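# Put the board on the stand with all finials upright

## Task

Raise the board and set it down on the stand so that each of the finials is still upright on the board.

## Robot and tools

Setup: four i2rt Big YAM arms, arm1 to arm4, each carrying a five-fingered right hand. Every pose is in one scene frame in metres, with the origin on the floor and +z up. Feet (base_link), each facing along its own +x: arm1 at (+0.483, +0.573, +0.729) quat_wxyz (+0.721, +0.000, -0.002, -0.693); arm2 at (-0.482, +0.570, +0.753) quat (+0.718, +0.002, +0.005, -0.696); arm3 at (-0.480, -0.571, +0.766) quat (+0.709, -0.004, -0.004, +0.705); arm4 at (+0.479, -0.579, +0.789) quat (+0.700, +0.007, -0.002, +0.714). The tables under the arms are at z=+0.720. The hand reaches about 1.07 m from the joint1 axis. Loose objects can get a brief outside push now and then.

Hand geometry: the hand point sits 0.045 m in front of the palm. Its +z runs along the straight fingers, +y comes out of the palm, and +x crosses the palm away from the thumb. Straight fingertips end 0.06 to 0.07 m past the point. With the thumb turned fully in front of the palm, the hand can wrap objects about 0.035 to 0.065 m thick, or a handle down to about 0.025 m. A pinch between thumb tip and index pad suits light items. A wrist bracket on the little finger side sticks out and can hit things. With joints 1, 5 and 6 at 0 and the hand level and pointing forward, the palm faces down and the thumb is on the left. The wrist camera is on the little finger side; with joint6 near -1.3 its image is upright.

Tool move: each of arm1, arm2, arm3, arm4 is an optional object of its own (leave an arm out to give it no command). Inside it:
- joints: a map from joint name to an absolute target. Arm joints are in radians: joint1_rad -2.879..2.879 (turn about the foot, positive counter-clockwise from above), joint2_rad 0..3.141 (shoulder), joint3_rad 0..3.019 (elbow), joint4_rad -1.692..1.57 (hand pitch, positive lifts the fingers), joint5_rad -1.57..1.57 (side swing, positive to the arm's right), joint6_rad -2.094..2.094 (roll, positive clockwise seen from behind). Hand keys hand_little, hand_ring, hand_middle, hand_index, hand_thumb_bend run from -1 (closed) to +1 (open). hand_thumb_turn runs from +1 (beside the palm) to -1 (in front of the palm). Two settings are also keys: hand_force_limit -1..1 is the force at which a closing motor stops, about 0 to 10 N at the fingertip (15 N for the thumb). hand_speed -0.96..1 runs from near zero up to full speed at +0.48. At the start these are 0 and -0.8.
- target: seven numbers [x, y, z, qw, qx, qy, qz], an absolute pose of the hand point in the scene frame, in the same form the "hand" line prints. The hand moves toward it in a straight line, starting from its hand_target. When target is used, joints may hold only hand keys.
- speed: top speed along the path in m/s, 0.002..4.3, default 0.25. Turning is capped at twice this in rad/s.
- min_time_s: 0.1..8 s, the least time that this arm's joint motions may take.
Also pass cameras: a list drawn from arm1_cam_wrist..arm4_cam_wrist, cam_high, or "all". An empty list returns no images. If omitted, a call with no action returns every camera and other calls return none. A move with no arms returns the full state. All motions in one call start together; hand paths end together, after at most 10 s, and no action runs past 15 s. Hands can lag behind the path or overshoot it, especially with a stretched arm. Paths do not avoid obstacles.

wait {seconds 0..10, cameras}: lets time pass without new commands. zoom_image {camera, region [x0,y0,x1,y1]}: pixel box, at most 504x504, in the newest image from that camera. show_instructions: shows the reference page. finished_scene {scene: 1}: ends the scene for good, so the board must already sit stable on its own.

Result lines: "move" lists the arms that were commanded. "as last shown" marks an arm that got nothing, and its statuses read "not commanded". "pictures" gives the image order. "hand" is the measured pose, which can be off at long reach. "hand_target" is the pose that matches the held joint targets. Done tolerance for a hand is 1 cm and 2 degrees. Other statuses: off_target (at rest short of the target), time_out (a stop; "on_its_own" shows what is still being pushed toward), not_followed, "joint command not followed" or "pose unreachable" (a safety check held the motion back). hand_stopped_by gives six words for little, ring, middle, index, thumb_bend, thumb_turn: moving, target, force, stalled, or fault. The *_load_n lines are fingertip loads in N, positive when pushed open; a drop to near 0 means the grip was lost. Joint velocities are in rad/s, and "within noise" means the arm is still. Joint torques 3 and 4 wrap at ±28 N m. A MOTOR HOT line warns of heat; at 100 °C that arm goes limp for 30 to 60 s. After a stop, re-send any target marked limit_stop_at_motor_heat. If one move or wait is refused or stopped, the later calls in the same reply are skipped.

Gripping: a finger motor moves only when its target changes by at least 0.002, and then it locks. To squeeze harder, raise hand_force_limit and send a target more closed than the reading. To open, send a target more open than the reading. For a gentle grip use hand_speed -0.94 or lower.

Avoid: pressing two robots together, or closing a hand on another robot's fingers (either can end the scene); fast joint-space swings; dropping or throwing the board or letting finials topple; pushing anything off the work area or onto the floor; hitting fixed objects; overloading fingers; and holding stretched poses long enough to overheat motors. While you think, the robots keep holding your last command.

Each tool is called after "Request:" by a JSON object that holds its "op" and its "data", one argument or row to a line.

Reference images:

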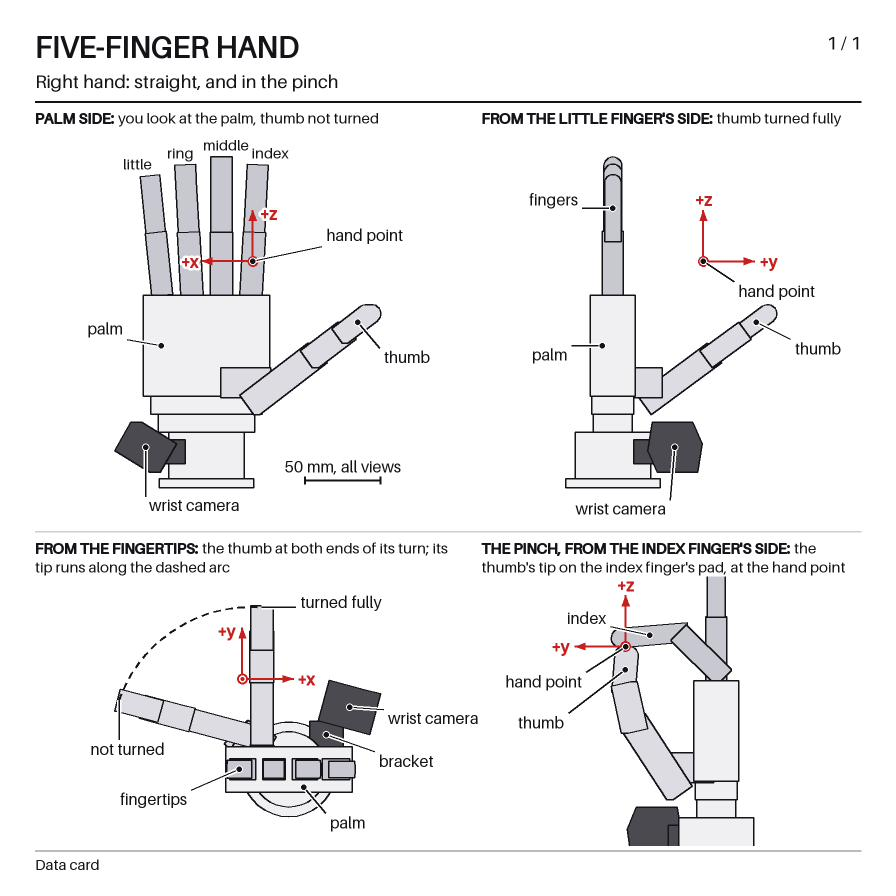

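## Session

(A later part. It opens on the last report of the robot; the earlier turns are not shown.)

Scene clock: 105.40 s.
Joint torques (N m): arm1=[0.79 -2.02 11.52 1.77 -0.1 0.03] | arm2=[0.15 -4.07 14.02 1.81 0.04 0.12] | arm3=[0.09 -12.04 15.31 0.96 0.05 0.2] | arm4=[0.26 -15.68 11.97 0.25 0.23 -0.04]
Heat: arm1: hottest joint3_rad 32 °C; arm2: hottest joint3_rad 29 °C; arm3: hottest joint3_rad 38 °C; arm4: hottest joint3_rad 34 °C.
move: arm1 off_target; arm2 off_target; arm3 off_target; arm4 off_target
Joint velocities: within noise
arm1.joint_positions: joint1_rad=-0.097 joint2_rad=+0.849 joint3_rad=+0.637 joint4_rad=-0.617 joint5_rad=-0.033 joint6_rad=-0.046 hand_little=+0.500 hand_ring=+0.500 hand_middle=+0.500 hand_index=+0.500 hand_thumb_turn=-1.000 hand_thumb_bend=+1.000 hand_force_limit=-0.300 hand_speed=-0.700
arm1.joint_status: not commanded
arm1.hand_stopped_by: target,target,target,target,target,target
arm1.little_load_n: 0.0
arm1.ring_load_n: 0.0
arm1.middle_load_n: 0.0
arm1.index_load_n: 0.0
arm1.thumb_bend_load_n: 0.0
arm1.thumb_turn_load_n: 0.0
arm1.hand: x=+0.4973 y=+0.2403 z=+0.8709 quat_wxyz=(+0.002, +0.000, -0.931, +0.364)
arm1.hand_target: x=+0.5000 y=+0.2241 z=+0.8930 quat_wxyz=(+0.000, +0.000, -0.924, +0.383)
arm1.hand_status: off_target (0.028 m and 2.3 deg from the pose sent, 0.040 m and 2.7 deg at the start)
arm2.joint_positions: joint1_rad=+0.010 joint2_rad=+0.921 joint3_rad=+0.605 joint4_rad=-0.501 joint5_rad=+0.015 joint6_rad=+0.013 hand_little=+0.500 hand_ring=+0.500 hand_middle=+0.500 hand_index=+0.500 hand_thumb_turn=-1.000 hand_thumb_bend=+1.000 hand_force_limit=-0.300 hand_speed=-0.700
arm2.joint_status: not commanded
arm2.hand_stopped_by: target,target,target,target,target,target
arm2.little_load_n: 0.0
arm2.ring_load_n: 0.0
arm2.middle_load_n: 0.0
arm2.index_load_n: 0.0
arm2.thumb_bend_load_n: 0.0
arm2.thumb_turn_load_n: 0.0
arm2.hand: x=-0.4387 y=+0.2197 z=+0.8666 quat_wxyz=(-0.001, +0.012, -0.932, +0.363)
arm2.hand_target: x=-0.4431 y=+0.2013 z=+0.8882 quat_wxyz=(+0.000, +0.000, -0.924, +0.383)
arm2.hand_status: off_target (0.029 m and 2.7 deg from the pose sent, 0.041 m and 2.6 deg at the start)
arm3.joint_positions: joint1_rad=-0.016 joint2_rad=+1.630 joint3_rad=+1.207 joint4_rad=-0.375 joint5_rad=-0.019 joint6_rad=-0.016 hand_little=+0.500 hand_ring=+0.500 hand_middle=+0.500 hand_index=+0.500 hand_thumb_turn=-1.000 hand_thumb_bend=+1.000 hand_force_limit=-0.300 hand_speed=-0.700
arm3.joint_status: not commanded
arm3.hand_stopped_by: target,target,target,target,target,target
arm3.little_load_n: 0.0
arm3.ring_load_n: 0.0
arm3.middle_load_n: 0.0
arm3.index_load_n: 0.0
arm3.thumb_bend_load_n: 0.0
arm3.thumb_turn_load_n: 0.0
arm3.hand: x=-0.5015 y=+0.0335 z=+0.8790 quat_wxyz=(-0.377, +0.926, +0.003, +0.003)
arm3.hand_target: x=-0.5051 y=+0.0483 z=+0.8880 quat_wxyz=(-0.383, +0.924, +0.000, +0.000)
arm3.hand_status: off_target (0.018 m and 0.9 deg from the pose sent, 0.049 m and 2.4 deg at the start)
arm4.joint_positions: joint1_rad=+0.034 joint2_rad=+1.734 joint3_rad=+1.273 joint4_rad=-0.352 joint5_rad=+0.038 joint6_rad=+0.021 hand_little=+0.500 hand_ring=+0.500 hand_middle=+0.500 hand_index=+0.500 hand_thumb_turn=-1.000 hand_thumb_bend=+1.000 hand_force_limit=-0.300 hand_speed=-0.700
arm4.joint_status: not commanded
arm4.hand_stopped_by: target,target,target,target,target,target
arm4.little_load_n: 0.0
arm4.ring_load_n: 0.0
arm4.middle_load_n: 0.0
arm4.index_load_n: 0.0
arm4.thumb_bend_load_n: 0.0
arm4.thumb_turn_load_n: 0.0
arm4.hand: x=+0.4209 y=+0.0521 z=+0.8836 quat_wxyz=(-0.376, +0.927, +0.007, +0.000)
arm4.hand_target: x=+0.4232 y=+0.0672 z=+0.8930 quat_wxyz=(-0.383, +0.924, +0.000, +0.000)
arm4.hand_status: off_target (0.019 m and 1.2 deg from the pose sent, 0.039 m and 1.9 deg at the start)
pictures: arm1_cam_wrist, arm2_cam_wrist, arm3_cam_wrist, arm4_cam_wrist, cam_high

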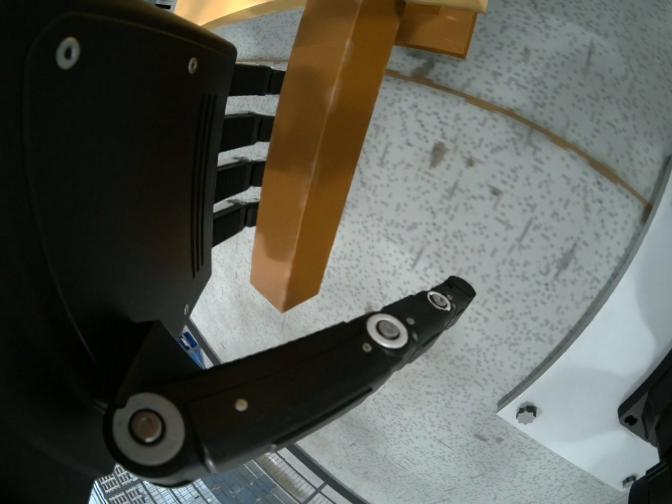

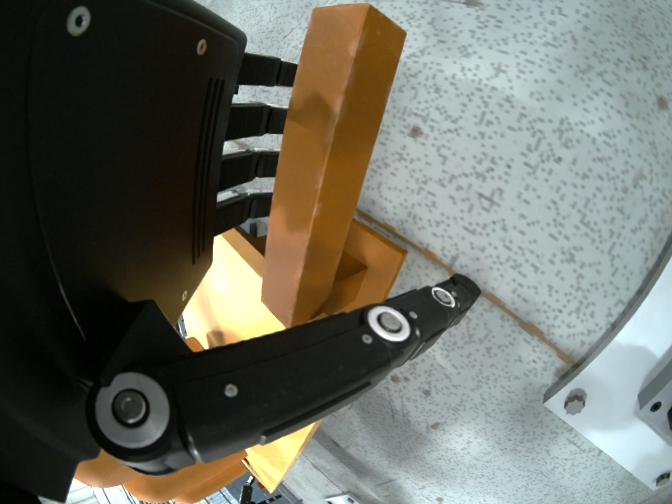

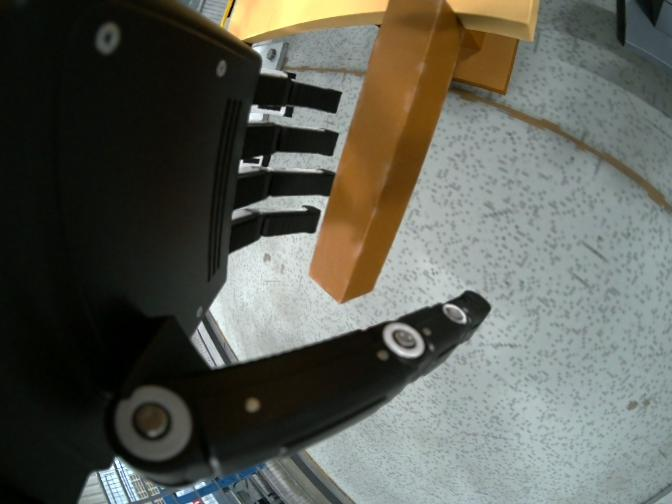

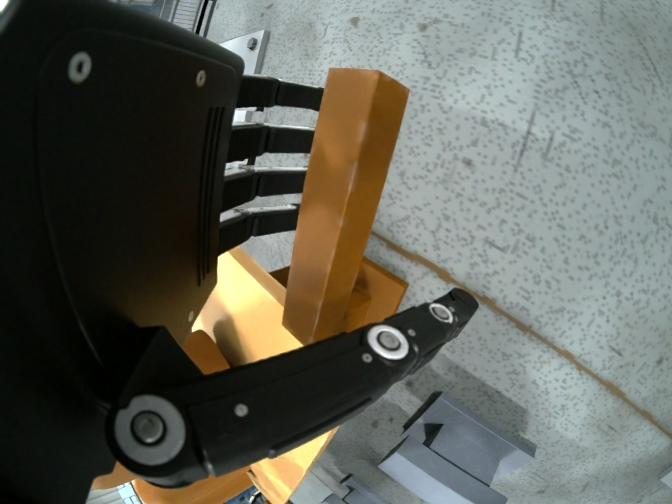

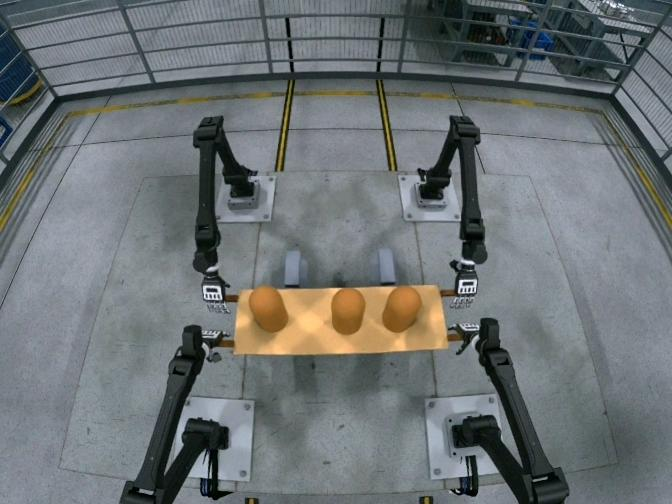

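Request:
{"op": "move", "data": {
  "arm1": {"target": [0.500, 0.218, 0.99, 0, 0, 0.9239, -0.3827], "speed": 0.1},
  "arm2": {"target": [-0.443, 0.196, 0.985, 0, 0, 0.9239, -0.3827], "speed": 0.1},
  "arm3": {"target": [-0.505, 0.0520, 0.985, 0.3827, -0.9239, 0, 0], "speed": 0.1},
  "arm4": {"target": [0.423, 0.073, 0.99, 0.3827, -0.9239, 0, 0], "speed": 0.1},
  "cameras": ["all"]
}}

Scene clock: 107.43 s.
Joint torques (N m): arm1=[0.73 -2.2 11.51 1.17 -0.03 0.03] | arm2=[0.26 -5.66 14.19 1.07 -0.02 0.1] | arm3=[-0.21 -14.1 16.17 0.96 -0.01 0.19] | arm4=[0.38 -16.09 12.51 0.05 0.23 -0.05]
Heat: arm1: hottest joint3_rad 32 °C; arm2: hottest joint3_rad 30 °C; arm3: hottest joint3_rad 39 °C; arm4: hottest joint3_rad 34 °C.
move: arm1 off_target; arm2 off_target; arm3 off_target; arm4 off_target
Joint velocities: within noise
arm1.joint_positions: joint1_rad=-0.094 joint2_rad=+0.850 joint3_rad=+0.896 joint4_rad=-0.854 joint5_rad=-0.033 joint6_rad=-0.044 hand_little=+0.500 hand_ring=+0.500 hand_middle=+0.500 hand_index=+0.500 hand_thumb_turn=-1.000 hand_thumb_bend=+1.000 hand_force_limit=-0.300 hand_speed=-0.700
arm1.joint_status: not commanded
arm1.hand_stopped_by: target,target,target,target,target,target
arm1.little_load_n: 0.0
arm1.ring_load_n: 0.0
arm1.middle_load_n: 0.0
arm1.index_load_n: 0.0
arm1.thumb_bend_load_n: 0.0
arm1.thumb_turn_load_n: 0.0
arm1.hand: x=+0.4971 y=+0.2273 z=+0.9718 quat_wxyz=(+0.002, +0.000, -0.928, +0.373)
arm1.hand_target: x=+0.5000 y=+0.2185 z=+0.9898 quat_wxyz=(+0.000, +0.000, -0.924, +0.383)
arm1.hand_status: off_target (0.021 m and 1.2 deg from the pose sent, 0.121 m and 2.3 deg at the start)
arm2.joint_positions: joint1_rad=+0.009 joint2_rad=+0.902 joint3_rad=+0.846 joint4_rad=-0.756 joint5_rad=+0.015 joint6_rad=+0.013 hand_little=+0.500 hand_ring=+0.500 hand_middle=+0.500 hand_index=+0.500 hand_thumb_turn=-1.000 hand_thumb_bend=+1.000 hand_force_limit=-0.300 hand_speed=-0.700
arm2.joint_status: not commanded
arm2.hand_stopped_by: target,target,target,target,target,target
arm2.little_load_n: 0.0
arm2.ring_load_n: 0.0
arm2.middle_load_n: 0.0
arm2.index_load_n: 0.0
arm2.thumb_bend_load_n: 0.0
arm2.thumb_turn_load_n: 0.0
arm2.hand: x=-0.4382 y=+0.2056 z=+0.9613 quat_wxyz=(-0.001, +0.011, -0.931, +0.366)
arm2.hand_target: x=-0.4430 y=+0.1966 z=+0.9848 quat_wxyz=(+0.000, +0.000, -0.924, +0.383)
arm2.hand_status: off_target (0.026 m and 2.4 deg from the pose sent, 0.121 m and 2.7 deg at the start)
arm3.joint_positions: joint1_rad=-0.016 joint2_rad=+1.592 joint3_rad=+1.394 joint4_rad=-0.624 joint5_rad=-0.020 joint6_rad=-0.016 hand_little=+0.500 hand_ring=+0.500 hand_middle=+0.500 hand_index=+0.500 hand_thumb_turn=-1.000 hand_thumb_bend=+1.000 hand_force_limit=-0.300 hand_speed=-0.700
arm3.joint_status: not commanded
arm3.hand_stopped_by: target,target,target,target,target,target
arm3.little_load_n: 0.0
arm3.ring_load_n: 0.0
arm3.middle_load_n: 0.0
arm3.index_load_n: 0.0
arm3.thumb_bend_load_n: 0.0
arm3.thumb_turn_load_n: 0.0
arm3.hand: x=-0.5024 y=+0.0395 z=+0.9602 quat_wxyz=(-0.365, +0.931, +0.003, +0.003)
arm3.hand_target: x=-0.5051 y=+0.0509 z=+0.9851 quat_wxyz=(-0.383, +0.924, +0.000, +0.000)
arm3.hand_status: off_target (0.028 m and 2.2 deg from the pose sent, 0.108 m and 0.9 deg at the start)
arm4.joint_positions: joint1_rad=+0.034 joint2_rad=+1.689 joint3_rad=+1.453 joint4_rad=-0.597 joint5_rad=+0.038 joint6_rad=+0.021 hand_little=+0.500 hand_ring=+0.500 hand_middle=+0.500 hand_index=+0.500 hand_thumb_turn=-1.000 hand_thumb_bend=+1.000 hand_force_limit=-0.300 hand_speed=-0.700
arm4.joint_status: not commanded
arm4.hand_stopped_by: target,target,target,target,target,target
arm4.little_load_n: -0.5
arm4.ring_load_n: 0.0
arm4.middle_load_n: 0.0
arm4.index_load_n: 0.0
arm4.thumb_bend_load_n: 0.0
arm4.thumb_turn_load_n: 0.0
arm4.hand: x=+0.4210 y=+0.0595 z=+0.9670 quat_wxyz=(-0.366, +0.930, +0.007, +0.001)
arm4.hand_target: x=+0.4232 y=+0.0721 z=+0.9901 quat_wxyz=(-0.383, +0.924, +0.000, +0.000)
arm4.hand_status: off_target (0.027 m and 2.2 deg from the pose sent, 0.108 m and 1.2 deg at the start)
pictures: arm1_cam_wrist, arm2_cam_wrist, arm3_cam_wrist, arm4_cam_wrist, cam_high

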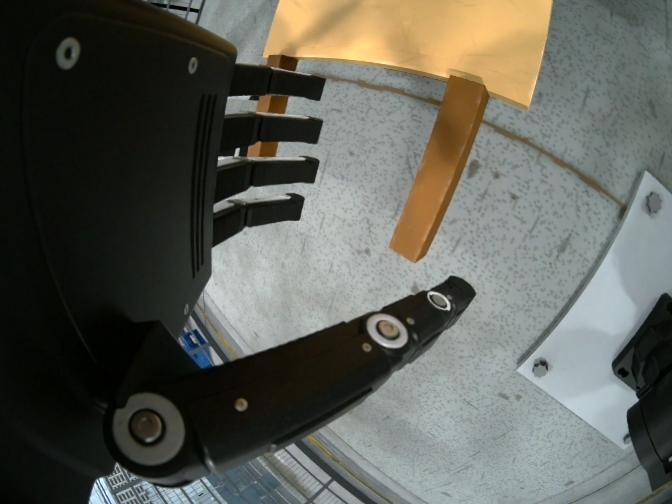

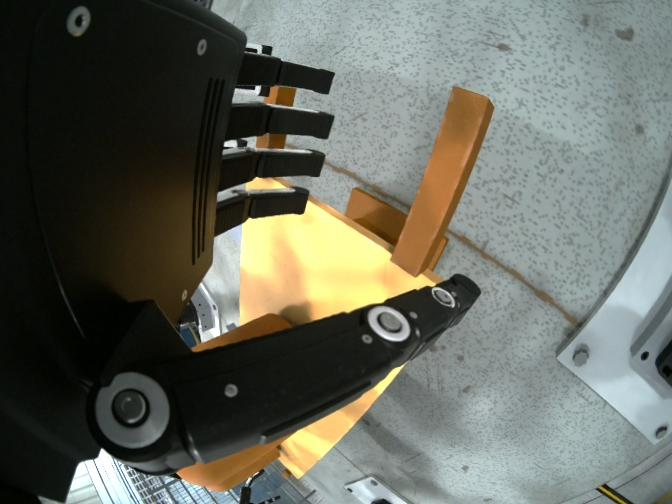

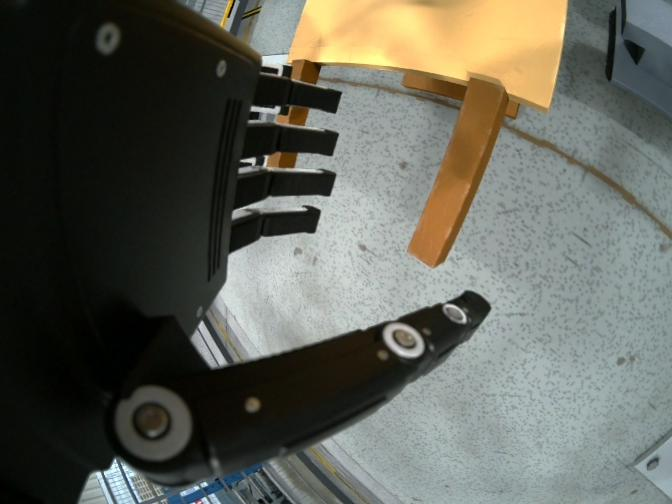

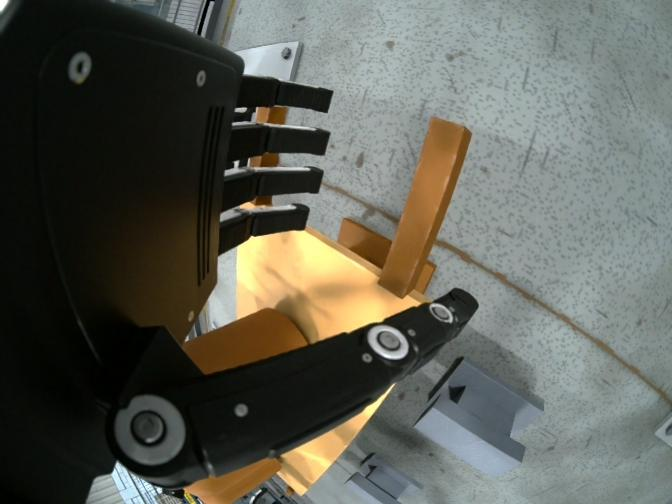

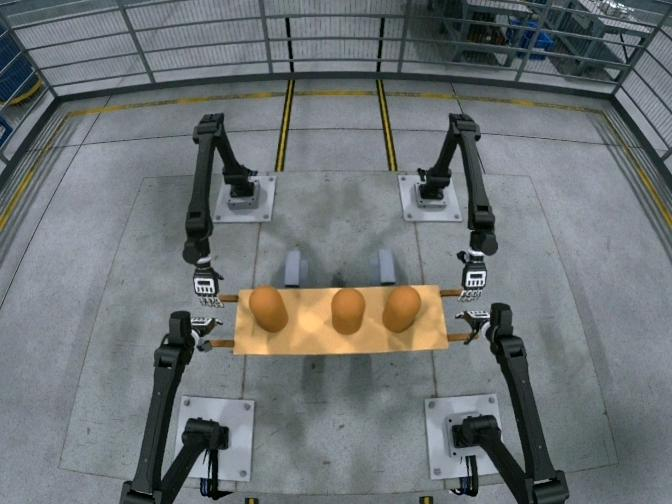

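Request:
{"op": "zoom_image", "data": {
  "camera": "cam_high",
  "region": [190, 240, 490, 380]
}}

Scaled by 1.680 from the camera's image (finer frame: 960x720).

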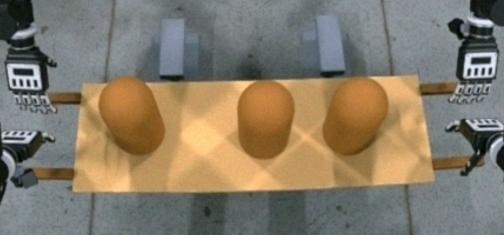

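Request:
{"op": "finished_scene", "data": {

}}

The scene is finished: the task was done.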